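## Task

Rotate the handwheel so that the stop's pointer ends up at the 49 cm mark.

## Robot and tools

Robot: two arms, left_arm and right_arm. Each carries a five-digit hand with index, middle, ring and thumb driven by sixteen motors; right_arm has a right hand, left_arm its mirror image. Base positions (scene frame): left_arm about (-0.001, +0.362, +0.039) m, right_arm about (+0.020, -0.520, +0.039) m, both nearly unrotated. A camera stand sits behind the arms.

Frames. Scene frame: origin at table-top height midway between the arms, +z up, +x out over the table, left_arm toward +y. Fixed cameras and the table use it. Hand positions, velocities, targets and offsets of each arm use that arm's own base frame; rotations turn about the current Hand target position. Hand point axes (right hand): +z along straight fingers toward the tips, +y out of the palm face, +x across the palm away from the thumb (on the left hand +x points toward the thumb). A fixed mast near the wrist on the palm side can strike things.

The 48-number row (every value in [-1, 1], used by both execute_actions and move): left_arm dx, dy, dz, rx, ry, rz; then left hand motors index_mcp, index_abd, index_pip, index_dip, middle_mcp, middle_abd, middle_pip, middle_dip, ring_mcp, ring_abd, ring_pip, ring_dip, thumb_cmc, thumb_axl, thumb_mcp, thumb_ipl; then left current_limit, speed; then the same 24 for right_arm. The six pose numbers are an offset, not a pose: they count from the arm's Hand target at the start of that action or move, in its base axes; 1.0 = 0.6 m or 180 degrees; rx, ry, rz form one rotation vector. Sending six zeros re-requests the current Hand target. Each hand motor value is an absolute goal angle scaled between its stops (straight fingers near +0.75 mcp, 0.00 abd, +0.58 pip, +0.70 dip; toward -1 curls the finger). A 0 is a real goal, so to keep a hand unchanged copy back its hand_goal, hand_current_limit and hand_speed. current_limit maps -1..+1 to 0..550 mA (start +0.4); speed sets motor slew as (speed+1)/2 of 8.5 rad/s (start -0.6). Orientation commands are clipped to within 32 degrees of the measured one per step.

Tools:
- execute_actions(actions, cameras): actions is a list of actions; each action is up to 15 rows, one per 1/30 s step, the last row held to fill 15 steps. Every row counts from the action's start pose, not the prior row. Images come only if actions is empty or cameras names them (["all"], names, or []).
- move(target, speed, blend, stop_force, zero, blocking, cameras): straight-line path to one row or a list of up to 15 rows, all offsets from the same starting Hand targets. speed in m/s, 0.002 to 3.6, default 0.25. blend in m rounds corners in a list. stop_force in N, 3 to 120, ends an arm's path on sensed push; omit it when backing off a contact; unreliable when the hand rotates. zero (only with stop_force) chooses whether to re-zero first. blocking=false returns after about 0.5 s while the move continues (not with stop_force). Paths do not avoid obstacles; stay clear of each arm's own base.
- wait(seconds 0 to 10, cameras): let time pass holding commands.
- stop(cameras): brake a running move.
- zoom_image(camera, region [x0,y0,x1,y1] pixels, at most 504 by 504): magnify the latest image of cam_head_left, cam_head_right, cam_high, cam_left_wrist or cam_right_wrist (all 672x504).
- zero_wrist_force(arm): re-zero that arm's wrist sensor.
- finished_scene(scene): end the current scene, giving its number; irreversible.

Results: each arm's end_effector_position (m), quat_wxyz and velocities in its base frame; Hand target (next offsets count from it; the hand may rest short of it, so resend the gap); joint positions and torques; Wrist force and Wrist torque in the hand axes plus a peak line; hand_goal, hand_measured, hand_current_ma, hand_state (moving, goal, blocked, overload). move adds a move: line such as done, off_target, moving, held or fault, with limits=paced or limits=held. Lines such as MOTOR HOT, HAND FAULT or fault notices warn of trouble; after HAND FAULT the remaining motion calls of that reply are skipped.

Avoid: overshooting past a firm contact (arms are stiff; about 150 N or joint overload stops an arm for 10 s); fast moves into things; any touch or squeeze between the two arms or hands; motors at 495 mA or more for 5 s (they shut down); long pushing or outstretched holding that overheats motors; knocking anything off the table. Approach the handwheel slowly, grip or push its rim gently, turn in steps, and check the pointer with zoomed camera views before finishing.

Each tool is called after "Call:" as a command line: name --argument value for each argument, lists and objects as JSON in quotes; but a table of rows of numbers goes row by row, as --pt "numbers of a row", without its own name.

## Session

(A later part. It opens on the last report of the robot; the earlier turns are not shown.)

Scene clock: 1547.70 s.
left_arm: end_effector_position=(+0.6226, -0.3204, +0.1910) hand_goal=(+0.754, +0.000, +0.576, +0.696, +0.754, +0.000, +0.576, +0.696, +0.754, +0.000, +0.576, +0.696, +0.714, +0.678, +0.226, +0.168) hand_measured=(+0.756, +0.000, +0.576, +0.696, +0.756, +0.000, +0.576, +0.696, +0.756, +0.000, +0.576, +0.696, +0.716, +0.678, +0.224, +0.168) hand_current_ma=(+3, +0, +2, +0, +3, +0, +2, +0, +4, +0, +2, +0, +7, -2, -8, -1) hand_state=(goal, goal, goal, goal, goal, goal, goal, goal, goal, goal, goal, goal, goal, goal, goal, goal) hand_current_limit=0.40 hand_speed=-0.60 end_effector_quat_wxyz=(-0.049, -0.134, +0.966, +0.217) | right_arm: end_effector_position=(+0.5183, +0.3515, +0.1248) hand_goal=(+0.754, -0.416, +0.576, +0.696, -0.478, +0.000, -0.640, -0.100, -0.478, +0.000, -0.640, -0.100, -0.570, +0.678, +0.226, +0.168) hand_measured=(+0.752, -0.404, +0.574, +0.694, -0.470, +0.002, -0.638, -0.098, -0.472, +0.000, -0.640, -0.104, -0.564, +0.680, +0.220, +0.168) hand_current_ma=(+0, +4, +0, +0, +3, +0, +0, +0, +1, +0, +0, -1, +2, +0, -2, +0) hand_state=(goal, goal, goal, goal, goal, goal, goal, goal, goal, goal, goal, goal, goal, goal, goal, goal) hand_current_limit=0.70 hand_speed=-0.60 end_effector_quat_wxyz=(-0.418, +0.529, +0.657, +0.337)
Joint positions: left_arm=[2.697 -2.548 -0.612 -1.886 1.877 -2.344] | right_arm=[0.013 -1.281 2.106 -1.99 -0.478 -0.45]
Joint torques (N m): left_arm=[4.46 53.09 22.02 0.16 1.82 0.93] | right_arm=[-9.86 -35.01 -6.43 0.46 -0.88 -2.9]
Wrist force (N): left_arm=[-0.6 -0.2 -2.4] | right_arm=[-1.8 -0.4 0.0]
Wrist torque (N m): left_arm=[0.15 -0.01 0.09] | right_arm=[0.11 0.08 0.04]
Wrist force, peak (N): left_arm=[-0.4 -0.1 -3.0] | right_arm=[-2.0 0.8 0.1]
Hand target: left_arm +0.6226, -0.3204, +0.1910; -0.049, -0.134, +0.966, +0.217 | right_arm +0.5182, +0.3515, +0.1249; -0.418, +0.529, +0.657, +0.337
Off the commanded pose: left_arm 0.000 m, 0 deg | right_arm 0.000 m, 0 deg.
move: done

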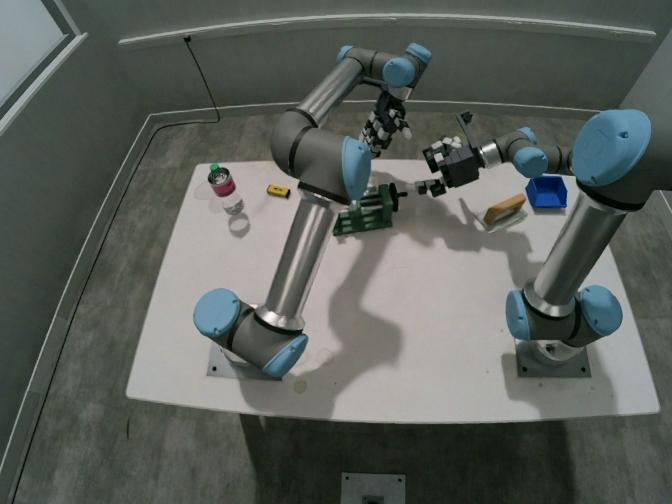

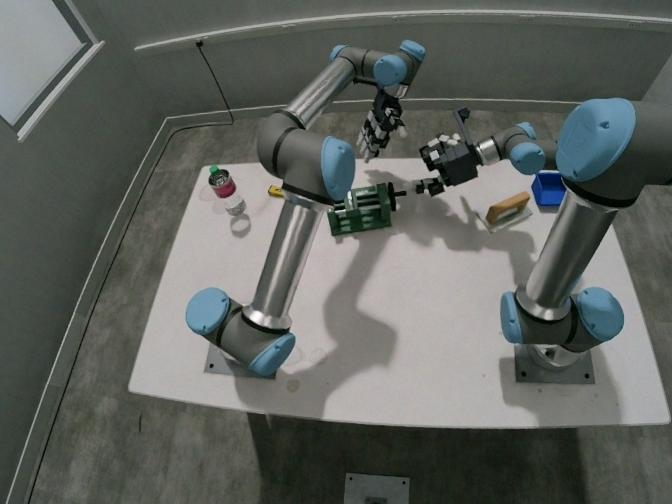

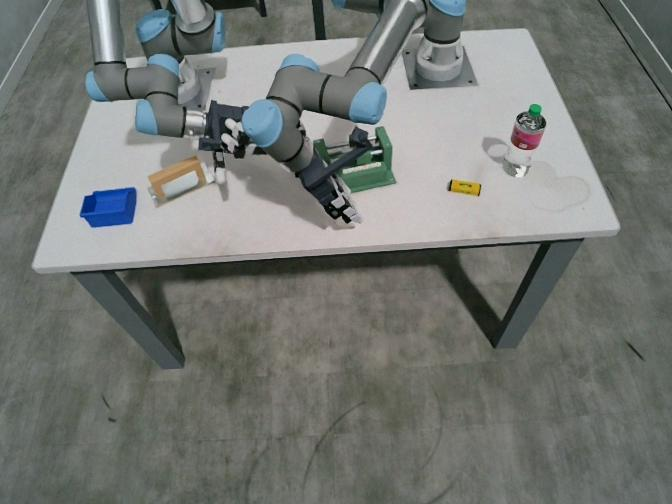

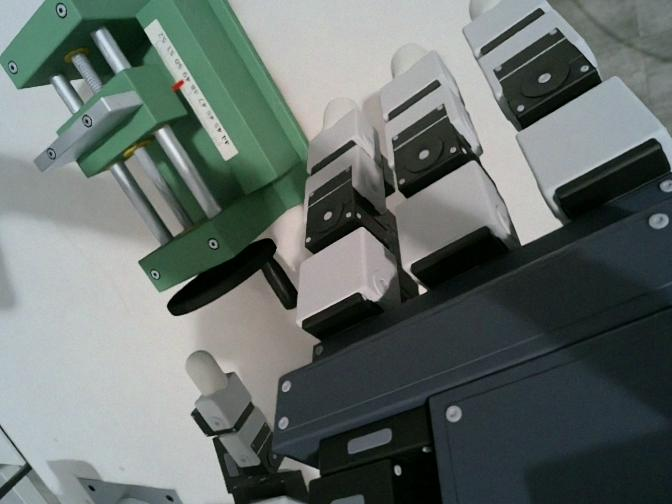

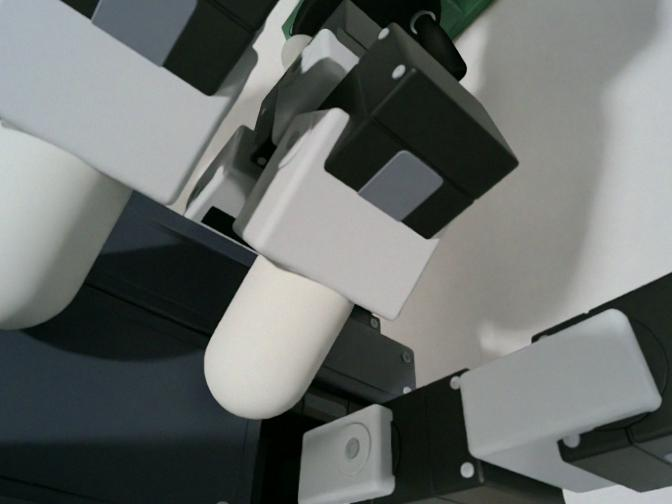

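Call:
move --target '[0,0,0,0,0,0,0.754,0,0.576,0.696,0.754,0,0.576,0.696,0.754,0,0.576,0.696,0.714,0.678,0.226,0.168,0.4,-0.6,0,0,-0.09,0,0,0,0.754,-0.417,0.576,0.696,-0.479,0,-0.64,-0.1,-0.479,0,-0.64,-0.1,-0.571,0.678,0.226,0.168,0.7,-0.6]' --speed 0.15 --cameras '["cam_head_left","cam_head_right","cam_left_wrist"]'

Call:
zoom_image --camera "cam_head_left" --region '[380, 160, 460, 220]'

Call:
zoom_image --camera "cam_left_wrist" --region '[150, 200, 350, 350]'

Call:
zoom_image --camera "cam_head_right" --region '[380, 160, 460, 220]'

Scene clock: 1572.07 s.
left_arm: end_effector_position=(+0.6226, -0.3204, +0.1910) hand_goal=(+0.754, +0.000, +0.576, +0.696, +0.754, +0.000, +0.576, +0.696, +0.754, +0.000, +0.576, +0.696, +0.714, +0.678, +0.226, +0.168) hand_measured=(+0.756, +0.000, +0.576, +0.696, +0.756, +0.000, +0.576, +0.696, +0.756, +0.000, +0.576, +0.696, +0.716, +0.678, +0.224, +0.168) hand_current_ma=(+3, +0, +2, +0, +3, +0, +2, +0, +4, +0, +2, +0, +7, -2, -8, -1) hand_state=(goal, goal, goal, goal, goal, goal, goal, goal, goal, goal, goal, goal, goal, goal, goal, goal) hand_current_limit=0.40 hand_speed=-0.60 end_effector_quat_wxyz=(-0.049, -0.134, +0.966, +0.217) | right_arm: end_effector_position=(+0.5182, +0.3515, +0.0710) hand_goal=(+0.754, -0.416, +0.576, +0.696, -0.478, +0.000, -0.640, -0.100, -0.478, +0.000, -0.640, -0.100, -0.570, +0.678, +0.226, +0.168) hand_measured=(+0.752, -0.404, +0.574, +0.694, -0.470, +0.002, -0.638, -0.098, -0.472, +0.000, -0.640, -0.104, -0.564, +0.680, +0.220, +0.168) hand_current_ma=(+0, +4, +0, +0, +3, +0, +0, +0, +1, +0, +0, -1, +2, +0, -2, +0) hand_state=(goal, goal, goal, goal, goal, goal, goal, goal, goal, goal, goal, goal, goal, goal, goal, goal) hand_current_limit=0.70 hand_speed=-0.60 end_effector_quat_wxyz=(-0.418, +0.529, +0.657, +0.337)
Joint positions: left_arm=[2.697 -2.548 -0.612 -1.886 1.877 -2.344] | right_arm=[0.013 -1.165 2.141 -2.142 -0.478 -0.45]
Joint torques (N m): left_arm=[4.96 53.53 21.28 0.21 2.03 0.71] | right_arm=[10.91 -21.33 -4.5 -4.2 3.53 1.99]
Wrist force (N): left_arm=[-0.4 -0.1 -2.7] | right_arm=[-1.7 -0.5 0.0]
Wrist torque (N m): left_arm=[0.19 -0.05 0.11] | right_arm=[0.11 0.08 -0.12]
Wrist force, peak (N): left_arm=[-0.2 -0.1 -3.0] | right_arm=[-2.3 -0.3 0.6]
Hand target: left_arm +0.6226, -0.3204, +0.1910; -0.049, -0.134, +0.966, +0.217 | right_arm +0.5182, +0.3515, +0.0709; -0.418, +0.529, +0.657, +0.337
Off the commanded pose: left_arm 0.000 m, 0 deg | right_arm 0.000 m, 0 deg.
move: done
Images, in order (width x height): cam_head_left 672x504, cam_head_right 672x504, cam_left_wrist 672x504.

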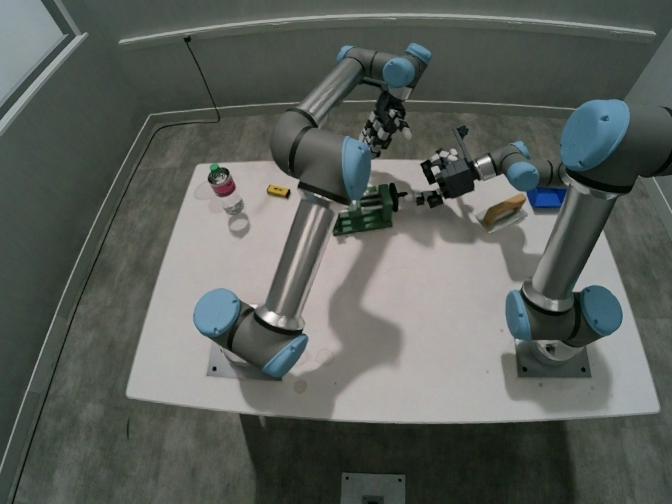

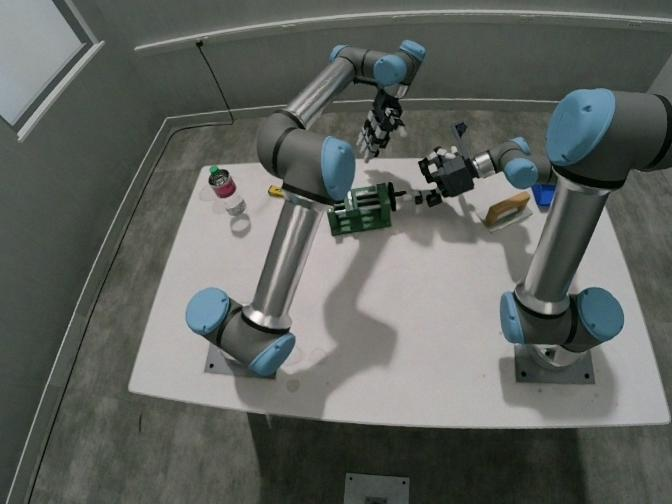

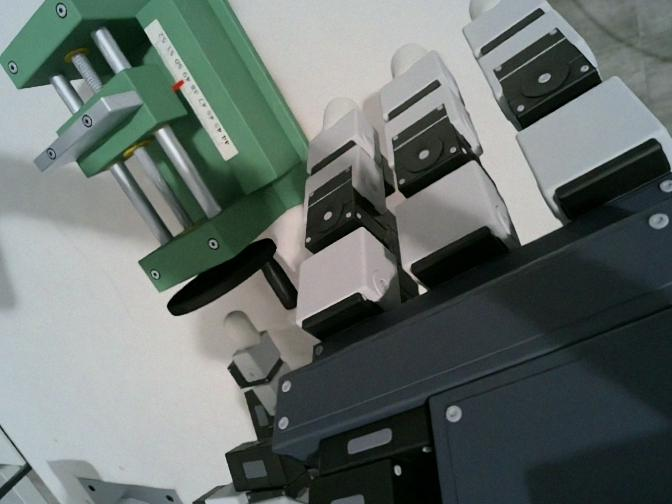

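Scaled by 6.300 from the camera's 672x504 image, which has a finer 960x720 frame.

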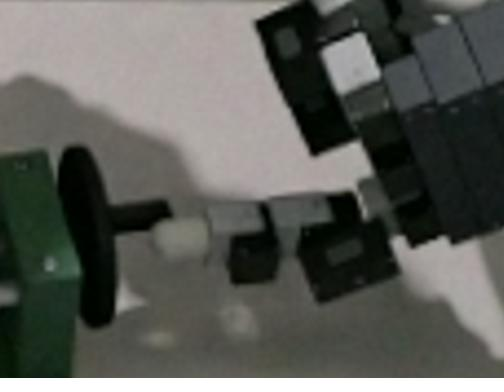

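Scaled by 2.520 from the camera's 672x504 image, which has a finer 960x720 frame.

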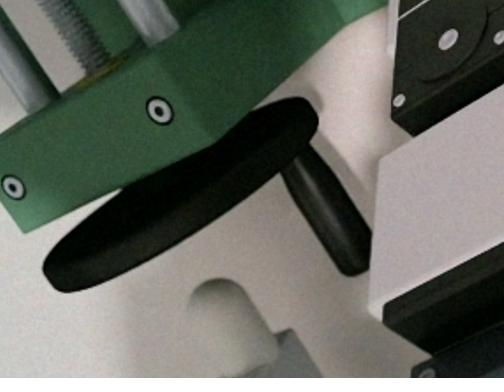

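Scaled by 6.300 from the camera's 672x504 image, which has a finer 960x720 frame.

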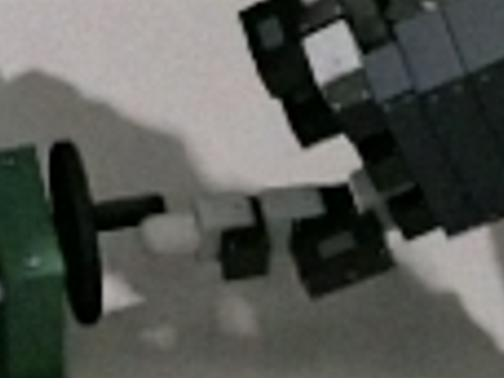

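Call:
move --pt "0 0 0 0 0 0 0.754 0 0.576 0.696 0.754 0 0.576 0.696 0.754 0 0.576 0.696 0.714 0.678 0.226 0.168 0.4 -0.6 0.0642 0.01375 0.0202 0 0 0 0.754 -0.417 0.576 0.696 -0.479 0 -0.64 -0.1 -0.479 0 -0.64 -0.1 -0.571 0.678 0.226 0.168 0.7 -0.6" --pt "0 0 0 0 0 0 0.754 0 0.576 0.696 0.754 0 0.576 0.696 0.754 0 0.576 0.696 0.714 0.678 0.226 0.168 0.4 -0.6 0.0642 0.01375 -0.0582 0 0 0 0.754 -0.417 0.576 0.696 -0.479 0 -0.64 -0.1 -0.479 0 -0.64 -0.1 -0.571 0.678 0.226 0.168 0.7 -0.6" --pt "0 0 0 0 0 0 0.754 0 0.576 0.696 0.754 0 0.576 0.696 0.754 0 0.576 0.696 0.714 0.678 0.226 0.168 0.4 -0.6 0.01 0.0021 -0.0582 0 0 0 0.754 -0.417 0.576 0.696 -0.479 0 -0.64 -0.1 -0.479 0 -0.64 -0.1 -0.571 0.678 0.226 0.168 0.7 -0.6" --blend '[0.005,0.012,0.0]' --speed 0.06 --cameras '["cam_head_left","cam_left_wrist"]'

Call:
zoom_image --camera "cam_head_left" --region '[380, 160, 460, 220]'

Call:
zoom_image --camera "cam_left_wrist" --region '[150, 200, 350, 350]'

Scene clock: 1607.47 s.
left_arm: end_effector_position=(+0.6226, -0.3204, +0.1910) hand_goal=(+0.754, +0.000, +0.576, +0.696, +0.754, +0.000, +0.576, +0.696, +0.754, +0.000, +0.576, +0.696, +0.714, +0.678, +0.226, +0.168) hand_measured=(+0.756, +0.000, +0.576, +0.696, +0.756, +0.000, +0.576, +0.696, +0.756, +0.000, +0.576, +0.696, +0.716, +0.678, +0.224, +0.168) hand_current_ma=(+3, +0, +2, +0, +3, +0, +2, +0, +4, +0, +2, +0, +7, -2, -8, -1) hand_state=(goal, goal, goal, goal, goal, goal, goal, goal, goal, goal, goal, goal, goal, goal, goal, goal) hand_current_limit=0.40 hand_speed=-0.60 end_effector_quat_wxyz=(-0.049, -0.134, +0.966, +0.217) | right_arm: end_effector_position=(+0.5243, +0.3528, +0.0360) hand_goal=(+0.754, -0.416, +0.576, +0.696, -0.478, +0.000, -0.640, -0.100, -0.478, +0.000, -0.640, -0.100, -0.570, +0.678, +0.226, +0.168) hand_measured=(+0.704, -0.424, +0.548, +0.686, -0.470, +0.002, -0.638, -0.098, -0.472, +0.000, -0.640, -0.104, -0.564, +0.680, +0.220, +0.168) hand_current_ma=(-66, -2, -22, -4, +3, +0, +0, +0, +1, +0, +0, -1, +2, +0, -2, +0) hand_state=(blocked, moving, blocked, goal, goal, goal, goal, goal, goal, goal, goal, goal, goal, goal, goal, goal) hand_current_limit=0.70 hand_speed=-0.60 end_effector_quat_wxyz=(-0.418, +0.529, +0.657, +0.337)
Joint positions: left_arm=[2.697 -2.548 -0.612 -1.886 1.877 -2.344] | right_arm=[0.015 -1.071 2.135 -2.234 -0.477 -0.445]
Joint torques (N m): left_arm=[4.21 53.88 19.7 0.29 2.07 0.57] | right_arm=[-8.43 -38.84 -0.05 -4 -1.03 -2.79]
Wrist force (N): left_arm=[-0.2 -0.2 -2.6] | right_arm=[-2.1 3.1 -1.3]
Wrist torque (N m): left_arm=[0.18 -0.07 0.12] | right_arm=[0.05 0.10 0.06]
Wrist force, peak (N): left_arm=[-0.4 -0.1 -3.0] | right_arm=[-2.0 3.2 -2.5]
Hand target: left_arm +0.6226, -0.3204, +0.1910; -0.049, -0.134, +0.966, +0.217 | right_arm +0.5242, +0.3527, +0.0360; -0.418, +0.529, +0.657, +0.337
Off the commanded pose: left_arm 0.000 m, 0 deg | right_arm 0.000 m, 0 deg.
move: done
Images, in order (width x height): cam_head_left 672x504, cam_left_wrist 672x504.

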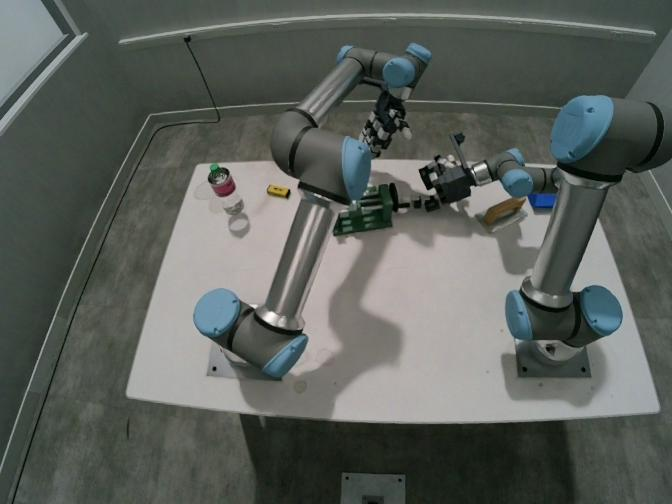

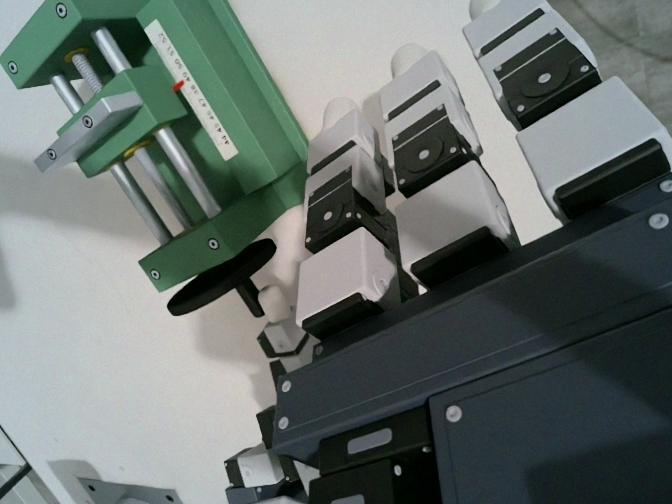

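Scaled by 6.300 from the camera's 672x504 image, which has a finer 960x720 frame.

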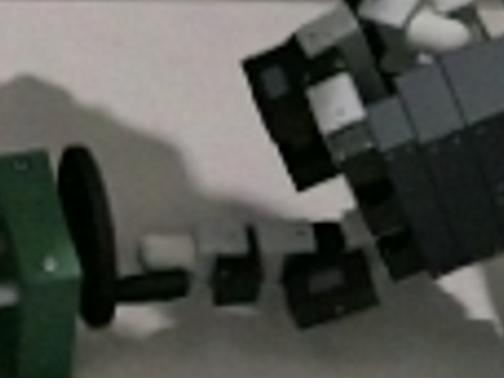

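Scaled by 2.520 from the camera's 672x504 image, which has a finer 960x720 frame.

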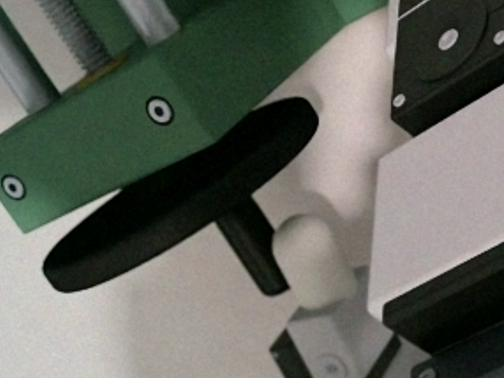

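Call:
move --pt "0 0 0 0 0 0 0.754 0 0.576 0.696 0.754 0 0.576 0.696 0.754 0 0.576 0.696 0.714 0.678 0.226 0.168 0.4 -0.6 -0.06 -0.0128 0 0 0 0 0.754 -0.417 0.576 0.696 -0.479 0 -0.64 -0.1 -0.479 0 -0.64 -0.1 -0.571 0.678 0.226 0.168 0.7 -0.6" --pt "0 0 0 0 0 0 0.754 0 0.576 0.696 0.754 0 0.576 0.696 0.754 0 0.576 0.696 0.714 0.678 0.226 0.168 0.4 -0.6 -0.06 -0.0128 0.1167 0 0 0 0.754 -0.417 0.576 0.696 -0.479 0 -0.64 -0.1 -0.479 0 -0.64 -0.1 -0.571 0.678 0.226 0.168 0.7 -0.6" --pt "0 0 0 0 0 0 0.754 0 0.576 0.696 0.754 0 0.576 0.696 0.754 0 0.576 0.696 0.714 0.678 0.226 0.168 0.4 -0.6 0.0541 0.0116 0.1167 0 0 0 0.754 -0.417 0.576 0.696 -0.479 0 -0.64 -0.1 -0.479 0 -0.64 -0.1 -0.571 0.678 0.226 0.168 0.7 -0.6" --pt "0 0 0 0 0 0 0.754 0 0.576 0.696 0.754 0 0.576 0.696 0.754 0 0.576 0.696 0.714 0.678 0.226 0.168 0.4 -0.6 0.0541 0.0116 0 0 0 0 0.754 -0.417 0.576 0.696 -0.479 0 -0.64 -0.1 -0.479 0 -0.64 -0.1 -0.571 0.678 0.226 0.168 0.7 -0.6" --pt "0 0 0 0 0 0 0.754 0 0.576 0.696 0.754 0 0.576 0.696 0.754 0 0.576 0.696 0.714 0.678 0.226 0.168 0.4 -0.6 0 0 0 0 0 0 0.754 -0.417 0.576 0.696 -0.479 0 -0.64 -0.1 -0.479 0 -0.64 -0.1 -0.571 0.678 0.226 0.168 0.7 -0.6" --blend '[0.012,0.012,0.012,0.012,0.0]' --speed 0.06 --cameras '["cam_head_left","cam_left_wrist"]'

Call:
zoom_image --camera "cam_head_left" --region '[380, 160, 460, 220]'

Call:
zoom_image --camera "cam_left_wrist" --region '[155, 55, 215, 115]'

Scene clock: 1632.40 s.
left_arm: end_effector_position=(+0.6226, -0.3204, +0.1910) hand_goal=(+0.754, +0.000, +0.576, +0.696, +0.754, +0.000, +0.576, +0.696, +0.754, +0.000, +0.576, +0.696, +0.714, +0.678, +0.226, +0.168) hand_measured=(+0.756, +0.000, +0.576, +0.696, +0.756, +0.000, +0.576, +0.696, +0.756, +0.000, +0.576, +0.696, +0.716, +0.678, +0.224, +0.168) hand_current_ma=(+3, +0, +2, +0, +3, +0, +2, +0, +4, +0, +2, +0, +7, -2, -8, -1) hand_state=(goal, goal, goal, goal, goal, goal, goal, goal, goal, goal, goal, goal, goal, goal, goal, goal) hand_current_limit=0.40 hand_speed=-0.60 end_effector_quat_wxyz=(-0.049, -0.134, +0.966, +0.217) | right_arm: end_effector_position=(+0.5243, +0.3528, +0.0360) hand_goal=(+0.754, -0.416, +0.576, +0.696, -0.478, +0.000, -0.640, -0.100, -0.478, +0.000, -0.640, -0.100, -0.570, +0.678, +0.226, +0.168) hand_measured=(+0.756, -0.404, +0.578, +0.698, -0.470, +0.002, -0.638, -0.098, -0.472, +0.000, -0.640, -0.104, -0.564, +0.680, +0.220, +0.168) hand_current_ma=(+0, +4, +0, +0, +3, +0, +0, +0, +1, +0, +0, -1, +2, +0, -2, +0) hand_state=(goal, goal, goal, goal, goal, goal, goal, goal, goal, goal, goal, goal, goal, goal, goal, goal) hand_current_limit=0.70 hand_speed=-0.60 end_effector_quat_wxyz=(-0.418, +0.529, +0.657, +0.337)
Joint positions: left_arm=[2.697 -2.548 -0.612 -1.886 1.877 -2.344] | right_arm=[0.015 -1.071 2.135 -2.234 -0.477 -0.445]
Joint torques (N m): left_arm=[4.75 54.77 18.62 0.25 2.06 0.48] | right_arm=[-10.51 -38.56 -2.03 -4.48 -0.66 -2.87]
Wrist force (N): left_arm=[-0.3 -0.4 -2.5] | right_arm=[-1.7 -0.3 0.3]
Wrist torque (N m): left_arm=[0.15 -0.06 0.12] | right_arm=[0.10 0.07 0.04]
Wrist force, peak (N): left_arm=[-0.3 0.0 -3.1] | right_arm=[-5.3 -0.9 -0.8]
Hand target: left_arm +0.6226, -0.3204, +0.1910; -0.049, -0.134, +0.966, +0.217 | right_arm +0.5242, +0.3527, +0.0360; -0.418, +0.529, +0.657, +0.337
Off the commanded pose: left_arm 0.000 m, 0 deg | right_arm 0.000 m, 0 deg.
move: done
Images, in order (width x height): cam_head_left 672x504, cam_left_wrist 672x504.

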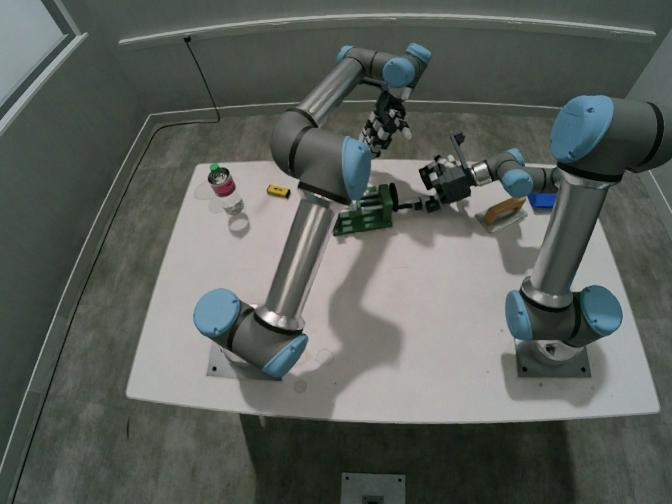

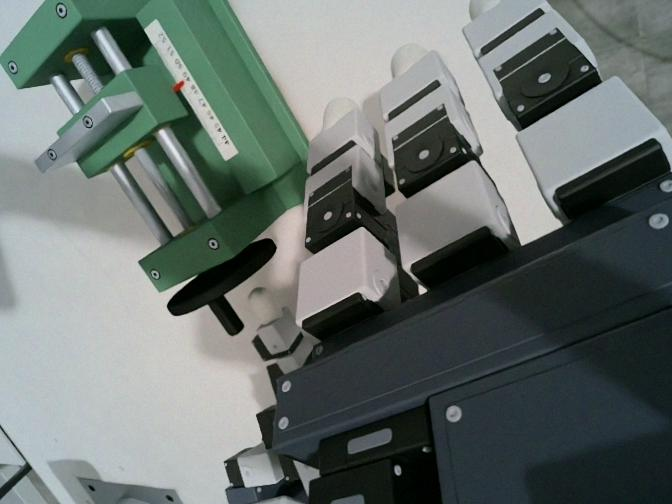

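Scaled by 6.300 from the camera's 672x504 image, which has a finer 960x720 frame.

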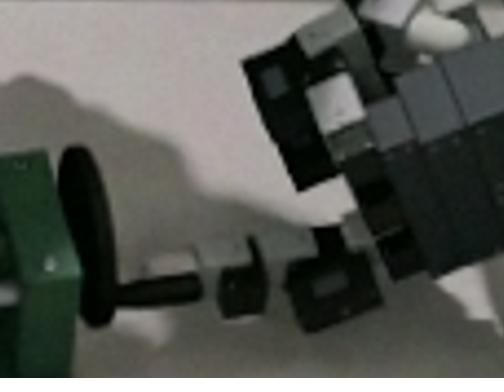

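Scaled by 8.400 from the camera's 672x504 image, which has a finer 960x720 frame.

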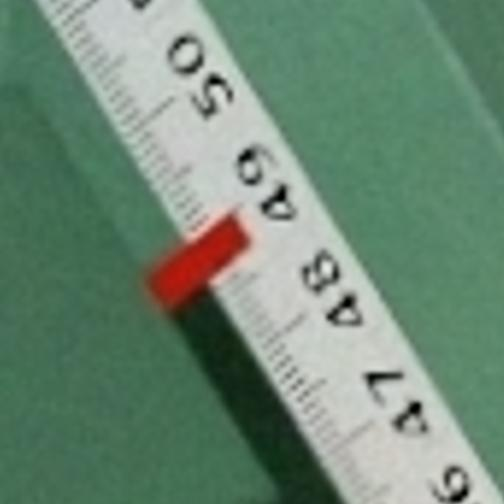

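Call:
move --pt "0 0 0 0 0 0 0.754 0 0.576 0.696 0.754 0 0.576 0.696 0.754 0 0.576 0.696 0.714 0.678 0.226 0.168 0.4 -0.6 -0.0535 -0.01145 0.0067 0 0 0 0.754 -0.417 0.576 0.696 -0.479 0 -0.64 -0.1 -0.479 0 -0.64 -0.1 -0.571 0.678 0.226 0.168 0.7 -0.6" --pt "0 0 0 0 0 0 0.754 0 0.576 0.696 0.754 0 0.576 0.696 0.754 0 0.576 0.696 0.714 0.678 0.226 0.168 0.4 -0.6 -0.0535 -0.01145 0.11 0 0 0 0.754 -0.417 0.576 0.696 -0.479 0 -0.64 -0.1 -0.479 0 -0.64 -0.1 -0.571 0.678 0.226 0.168 0.7 -0.6" --pt "0 0 0 0 0 0 0.754 0 0.576 0.696 0.754 0 0.576 0.696 0.754 0 0.576 0.696 0.714 0.678 0.226 0.168 0.4 -0.6 0.0476 0.0102 0.11 0 0 0 0.754 -0.417 0.576 0.696 -0.479 0 -0.64 -0.1 -0.479 0 -0.64 -0.1 -0.571 0.678 0.226 0.168 0.7 -0.6" --pt "0 0 0 0 0 0 0.754 0 0.576 0.696 0.754 0 0.576 0.696 0.754 0 0.576 0.696 0.714 0.678 0.226 0.168 0.4 -0.6 0.0476 0.0102 0.0067 0 0 0 0.754 -0.417 0.576 0.696 -0.479 0 -0.64 -0.1 -0.479 0 -0.64 -0.1 -0.571 0.678 0.226 0.168 0.7 -0.6" --pt "0 0 0 0 0 0 0.754 0 0.576 0.696 0.754 0 0.576 0.696 0.754 0 0.576 0.696 0.714 0.678 0.226 0.168 0.4 -0.6 -0.0029 -0.0006 0.0067 0 0 0 0.754 -0.417 0.576 0.696 -0.479 0 -0.64 -0.1 -0.479 0 -0.64 -0.1 -0.571 0.678 0.226 0.168 0.7 -0.6" --blend '[0.012,0.012,0.012,0.012,0.0]' --speed 0.06 --cameras '["cam_head_left","cam_left_wrist"]'

Call:
zoom_image --camera "cam_head_left" --region '[380, 160, 460, 220]'

Call:
zoom_image --camera "cam_left_wrist" --region '[150, 200, 350, 350]'

Call:
zoom_image --camera "cam_left_wrist" --region '[155, 55, 215, 115]'

Scene clock: 1667.53 s.
left_arm: end_effector_position=(+0.6226, -0.3204, +0.1910) hand_goal=(+0.754, +0.000, +0.576, +0.696, +0.754, +0.000, +0.576, +0.696, +0.754, +0.000, +0.576, +0.696, +0.714, +0.678, +0.226, +0.168) hand_measured=(+0.756, +0.000, +0.576, +0.696, +0.756, +0.000, +0.576, +0.696, +0.756, +0.000, +0.576, +0.696, +0.716, +0.678, +0.224, +0.168) hand_current_ma=(+3, +0, +2, +0, +3, +0, +2, +0, +4, +0, +2, +0, +7, -2, -8, -1) hand_state=(goal, goal, goal, goal, goal, goal, goal, goal, goal, goal, goal, goal, goal, goal, goal, goal) hand_current_limit=0.40 hand_speed=-0.60 end_effector_quat_wxyz=(-0.049, -0.134, +0.966, +0.217) | right_arm: end_effector_position=(+0.5226, +0.3524, +0.0400) hand_goal=(+0.754, -0.416, +0.576, +0.696, -0.478, +0.000, -0.640, -0.100, -0.478, +0.000, -0.640, -0.100, -0.570, +0.678, +0.226, +0.168) hand_measured=(+0.756, -0.414, +0.578, +0.698, -0.470, +0.002, -0.638, -0.098, -0.472, +0.000, -0.640, -0.104, -0.564, +0.680, +0.220, +0.168) hand_current_ma=(+0, +0, +0, +0, +3, +0, +0, +0, +1, +0, +0, -1, +2, +0, -2, +0) hand_state=(goal, goal, goal, goal, goal, goal, goal, goal, goal, goal, goal, goal, goal, goal, goal, goal) hand_current_limit=0.70 hand_speed=-0.60 end_effector_quat_wxyz=(-0.418, +0.529, +0.657, +0.337)
Joint positions: left_arm=[2.697 -2.548 -0.612 -1.886 1.877 -2.344] | right_arm=[0.015 -1.084 2.14 -2.225 -0.478 -0.447]
Joint torques (N m): left_arm=[4.29 55.31 16.96 0.35 2.09 0.15] | right_arm=[-9.49 -38.77 -2.64 -4.42 -0.78 -2.59]
Wrist force (N): left_arm=[-0.1 -0.2 -2.5] | right_arm=[-1.4 -0.1 0.3]
Wrist torque (N m): left_arm=[0.17 -0.09 0.13] | right_arm=[0.12 0.04 0.06]
Wrist force, peak (N): left_arm=[-0.5 -0.2 -3.1] | right_arm=[-5.6 -0.7 -0.7]
Hand target: left_arm +0.6226, -0.3204, +0.1910; -0.049, -0.134, +0.966, +0.217 | right_arm +0.5225, +0.3524, +0.0400; -0.418, +0.529, +0.657, +0.337
Off the commanded pose: left_arm 0.000 m, 0 deg | right_arm 0.000 m, 0 deg.
move: done
Images, in order (width x height): cam_head_left 672x504, cam_left_wrist 672x504.

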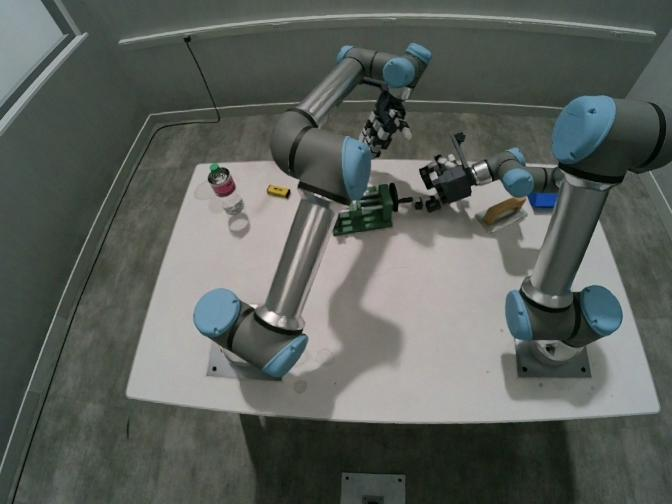

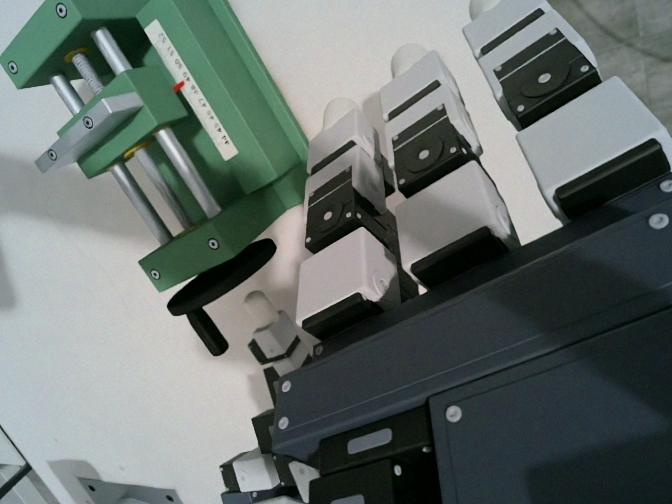

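Scaled by 6.300 from the camera's 672x504 image, which has a finer 960x720 frame.

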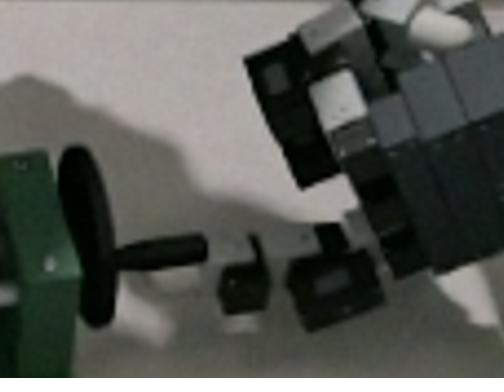

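Scaled by 2.520 from the camera's 672x504 image, which has a finer 960x720 frame.

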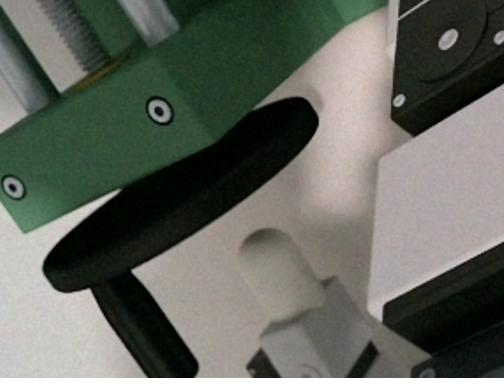

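Scaled by 8.400 from the camera's 672x504 image, which has a finer 960x720 frame.

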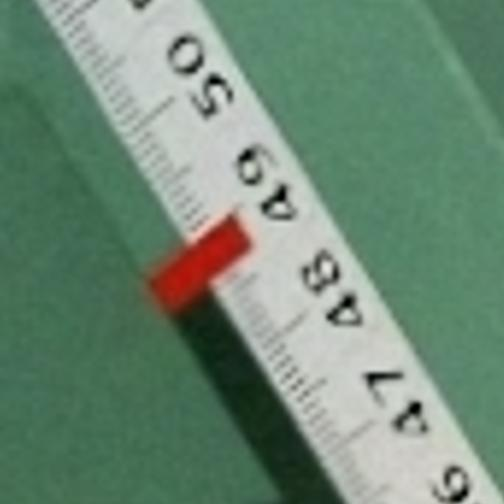

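Call:
move --pt "0 0 0 0 0 0 0.754 0 0.576 0.696 0.754 0 0.576 0.696 0.754 0 0.576 0.696 0.714 0.678 0.226 0.168 0.4 -0.6 -0.0505 -0.0108 0 0 0 0 0.754 -0.417 0.576 0.696 -0.479 0 -0.64 -0.1 -0.479 0 -0.64 -0.1 -0.571 0.678 0.226 0.168 0.7 -0.6" --pt "0 0 0 0 0 0 0.754 0 0.576 0.696 0.754 0 0.576 0.696 0.754 0 0.576 0.696 0.714 0.678 0.226 0.168 0.4 -0.6 -0.0505 -0.0108 0.035 0 0 0 0.754 -0.417 0.576 0.696 -0.479 0 -0.64 -0.1 -0.479 0 -0.64 -0.1 -0.571 0.678 0.226 0.168 0.7 -0.6" --blend '[0.012,0.0]' --speed 0.06 --cameras '["cam_head_left","cam_left_wrist"]'

Call:
zoom_image --camera "cam_head_left" --region '[380, 160, 460, 220]'

Call:
zoom_image --camera "cam_left_wrist" --region '[150, 220, 350, 370]'

Scene clock: 1718.77 s.
left_arm: end_effector_position=(+0.6226, -0.3204, +0.1910) hand_goal=(+0.754, +0.000, +0.576, +0.696, +0.754, +0.000, +0.576, +0.696, +0.754, +0.000, +0.576, +0.696, +0.714, +0.678, +0.226, +0.168) hand_measured=(+0.756, +0.000, +0.576, +0.696, +0.756, +0.000, +0.576, +0.696, +0.756, +0.000, +0.576, +0.696, +0.716, +0.678, +0.224, +0.168) hand_current_ma=(+3, +0, +2, +0, +3, +0, +2, +0, +4, +0, +2, +0, +7, -2, -8, -1) hand_state=(goal, goal, goal, goal, goal, goal, goal, goal, goal, goal, goal, goal, goal, goal, goal, goal) hand_current_limit=0.40 hand_speed=-0.60 end_effector_quat_wxyz=(-0.049, -0.134, +0.966, +0.217) | right_arm: end_effector_position=(+0.4922, +0.3459, +0.0609) hand_goal=(+0.754, -0.416, +0.576, +0.696, -0.478, +0.000, -0.640, -0.100, -0.478, +0.000, -0.640, -0.100, -0.570, +0.678, +0.226, +0.168) hand_measured=(+0.756, -0.414, +0.578, +0.698, -0.470, +0.002, -0.638, -0.098, -0.472, +0.000, -0.640, -0.104, -0.564, +0.680, +0.220, +0.168) hand_current_ma=(+0, +0, +0, +0, +3, +0, +0, +0, +1, +0, +0, -1, +2, +0, -2, +0) hand_state=(goal, goal, goal, goal, goal, goal, goal, goal, goal, goal, goal, goal, goal, goal, goal, goal) hand_current_limit=0.70 hand_speed=-0.60 end_effector_quat_wxyz=(-0.418, +0.529, +0.657, +0.337) end_effector_velocity=(+0.000, +0.000, +0.002) end_effector_angular_velocity=(+0.001, -0.002, +0.000)
Joint positions: left_arm=[2.697 -2.548 -0.612 -1.886 1.877 -2.344] | right_arm=[0.001 -1.186 2.218 -2.177 -0.483 -0.473]
Joint velocities: left_arm=[within noise] | right_arm=[0 -0.005 0.001 0.003 0 -0.001]
Joint torques (N m): left_arm=[4.39 56.03 14.73 0.45 1.93 -0.43] | right_arm=[-10.34 -35.64 -25.34 0.36 -0.91 -2.86]
Wrist force (N): left_arm=[-0.3 -0.3 -2.7] | right_arm=[-1.8 -0.1 0.1]
Wrist torque (N m): left_arm=[0.17 -0.06 0.11] | right_arm=[0.14 0.07 0.04]
Wrist force, peak (N): left_arm=[-0.3 -0.4 -3.1] | right_arm=[-2.2 -0.4 0.2]
Hand target: left_arm +0.6226, -0.3204, +0.1910; -0.049, -0.134, +0.966, +0.217 | right_arm +0.4922, +0.3459, +0.0610; -0.418, +0.529, +0.657, +0.337
Off the commanded pose: left_arm 0.000 m, 0 deg | right_arm 0.000 m, 0 deg.
move: done; blend cut to 0.0105 m at target 1
Images, in order (width x height): cam_head_left 672x504, cam_left_wrist 672x504.

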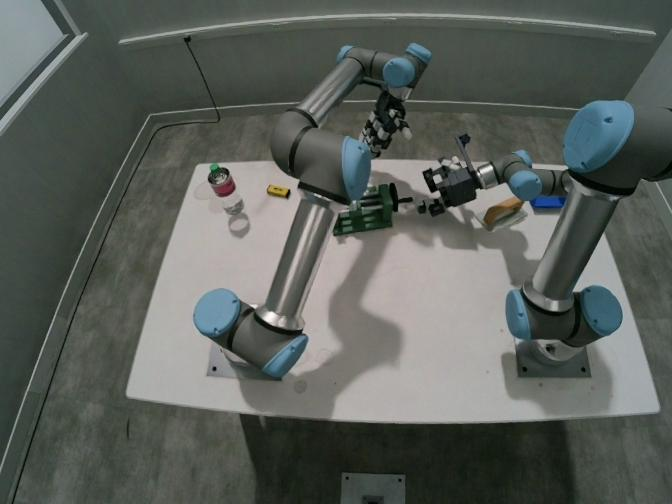

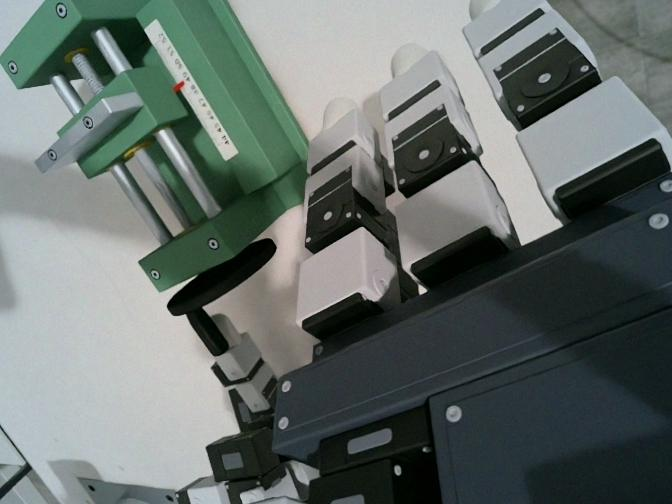

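Scaled by 6.300 from the camera's 672x504 image, which has a finer 960x720 frame.

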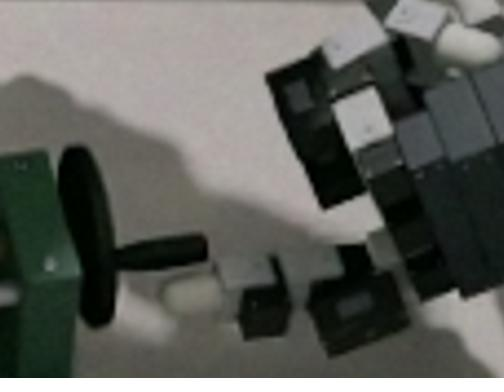

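Scaled by 2.520 from the camera's 672x504 image, which has a finer 960x720 frame.

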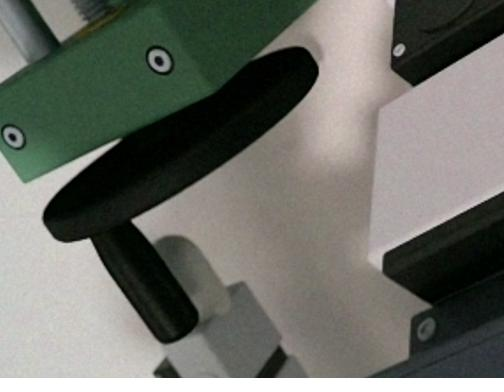

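Call:
move --pt "0 0 0 0 0 0 0.754 0 0.576 0.696 0.754 0 0.576 0.696 0.754 0 0.576 0.696 0.714 0.678 0.226 0.168 0.4 -0.6 0.0064 0.0014 0.0658 0 0 0 0.754 -0.417 0.576 0.696 -0.479 0 -0.64 -0.1 -0.479 0 -0.64 -0.1 -0.571 0.678 0.226 0.168 0.7 -0.6" --pt "0 0 0 0 0 0 0.754 0 0.576 0.696 0.754 0 0.576 0.696 0.754 0 0.576 0.696 0.714 0.678 0.226 0.168 0.4 -0.6 0.1074 0.023 0.0658 0 0 0 0.754 -0.417 0.576 0.696 -0.479 0 -0.64 -0.1 -0.479 0 -0.64 -0.1 -0.571 0.678 0.226 0.168 0.7 -0.6" --pt "0 0 0 0 0 0 0.754 0 0.576 0.696 0.754 0 0.576 0.696 0.754 0 0.576 0.696 0.714 0.678 0.226 0.168 0.4 -0.6 0.1074 0.023 -0.0375 0 0 0 0.754 -0.417 0.576 0.696 -0.479 0 -0.64 -0.1 -0.479 0 -0.64 -0.1 -0.571 0.678 0.226 0.168 0.7 -0.6" --pt "0 0 0 0 0 0 0.754 0 0.576 0.696 0.754 0 0.576 0.696 0.754 0 0.576 0.696 0.714 0.678 0.226 0.168 0.4 -0.6 0.0064 0.0014 -0.0375 0 0 0 0.754 -0.417 0.576 0.696 -0.479 0 -0.64 -0.1 -0.479 0 -0.64 -0.1 -0.571 0.678 0.226 0.168 0.7 -0.6" --pt "0 0 0 0 0 0 0.754 0 0.576 0.696 0.754 0 0.576 0.696 0.754 0 0.576 0.696 0.714 0.678 0.226 0.168 0.4 -0.6 0.0064 0.0014 0.0142 0 0 0 0.754 -0.417 0.576 0.696 -0.479 0 -0.64 -0.1 -0.479 0 -0.64 -0.1 -0.571 0.678 0.226 0.168 0.7 -0.6" --blend '[0.012,0.012,0.012,0.012,0.0]' --speed 0.06 --cameras '["cam_head_left","cam_left_wrist"]'

Call:
zoom_image --camera "cam_head_left" --region '[380, 160, 460, 220]'

Call:
zoom_image --camera "cam_left_wrist" --region '[150, 220, 350, 370]'

Call:
zoom_image --camera "cam_left_wrist" --region '[155, 55, 215, 115]'

Scene clock: 1743.33 s.
left_arm: end_effector_position=(+0.6226, -0.3204, +0.1910) hand_goal=(+0.754, +0.000, +0.576, +0.696, +0.754, +0.000, +0.576, +0.696, +0.754, +0.000, +0.576, +0.696, +0.714, +0.678, +0.226, +0.168) hand_measured=(+0.756, +0.000, +0.576, +0.696, +0.756, +0.000, +0.576, +0.696, +0.756, +0.000, +0.576, +0.696, +0.716, +0.678, +0.224, +0.168) hand_current_ma=(+3, +0, +2, +0, +3, +0, +2, +0, +4, +0, +2, +0, +7, -2, -8, -1) hand_state=(goal, goal, goal, goal, goal, goal, goal, goal, goal, goal, goal, goal, goal, goal, goal, goal) hand_current_limit=0.40 hand_speed=-0.60 end_effector_quat_wxyz=(-0.049, -0.134, +0.966, +0.217) | right_arm: end_effector_position=(+0.4960, +0.3467, +0.0694) hand_goal=(+0.754, -0.416, +0.576, +0.696, -0.478, +0.000, -0.640, -0.100, -0.478, +0.000, -0.640, -0.100, -0.570, +0.678, +0.226, +0.168) hand_measured=(+0.756, -0.414, +0.578, +0.698, -0.470, +0.002, -0.638, -0.098, -0.472, +0.000, -0.640, -0.104, -0.564, +0.680, +0.220, +0.168) hand_current_ma=(+0, +0, +0, +0, +3, +0, +0, +0, +1, +0, +0, -1, +2, +0, -2, +0) hand_state=(goal, goal, goal, goal, goal, goal, goal, goal, goal, goal, goal, goal, goal, goal, goal, goal) hand_current_limit=0.70 hand_speed=-0.60 end_effector_quat_wxyz=(-0.418, +0.529, +0.657, +0.337)
Joint positions: left_arm=[2.697 -2.548 -0.612 -1.886 1.877 -2.344] | right_arm=[0.003 -1.2 2.204 -2.152 -0.482 -0.469]
Joint torques (N m): left_arm=[4.49 56.36 14.88 0.37 1.81 -0.84] | right_arm=[-9.81 -36.39 -25.75 0.37 -0.77 -2.92]
Wrist force (N): left_arm=[-0.4 0.0 -3.1] | right_arm=[-1.8 -0.2 0.3]
Wrist torque (N m): left_arm=[0.24 -0.06 0.10] | right_arm=[0.13 0.08 0.05]
Wrist force, peak (N): left_arm=[-0.6 -0.3 -3.1] | right_arm=[-3.3 -3.6 -1.4]
Hand target: left_arm +0.6226, -0.3204, +0.1910; -0.049, -0.134, +0.966, +0.217 | right_arm +0.4960, +0.3467, +0.0695; -0.418, +0.529, +0.657, +0.337
Off the commanded pose: left_arm 0.000 m, 0 deg | right_arm 0.000 m, 0 deg.
move: done
Images, in order (width x height): cam_head_left 672x504, cam_left_wrist 672x504.

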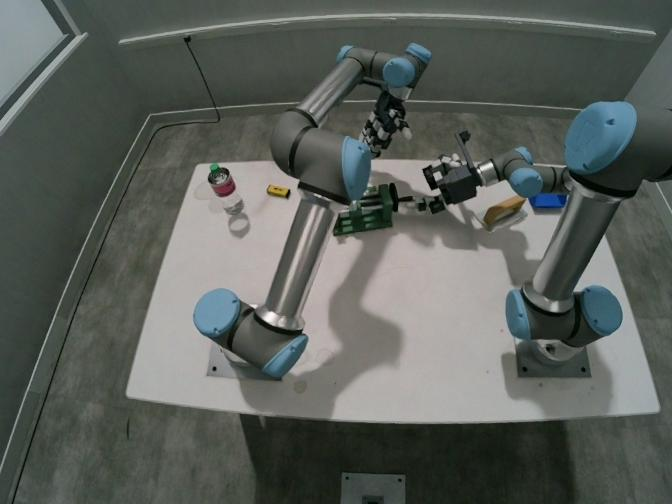

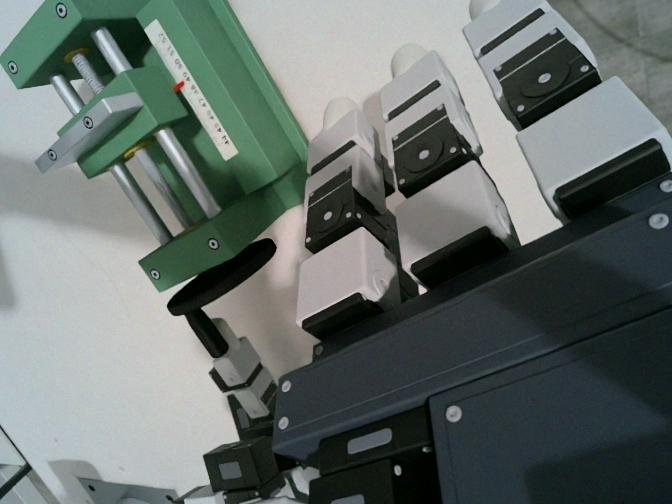

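Scaled by 6.300 from the camera's 672x504 image, which has a finer 960x720 frame.

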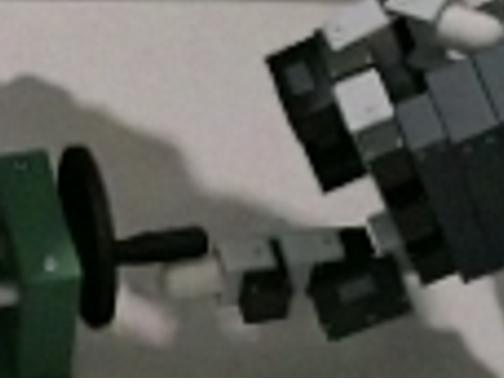

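Scaled by 2.520 from the camera's 672x504 image, which has a finer 960x720 frame.

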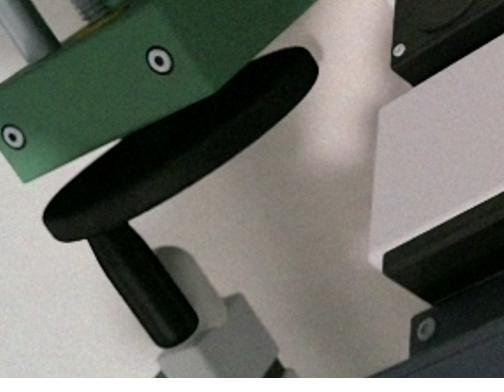

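Scaled by 8.400 from the camera's 672x504 image, which has a finer 960x720 frame.

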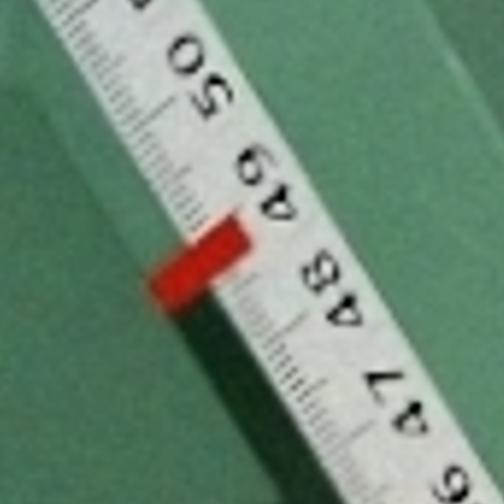

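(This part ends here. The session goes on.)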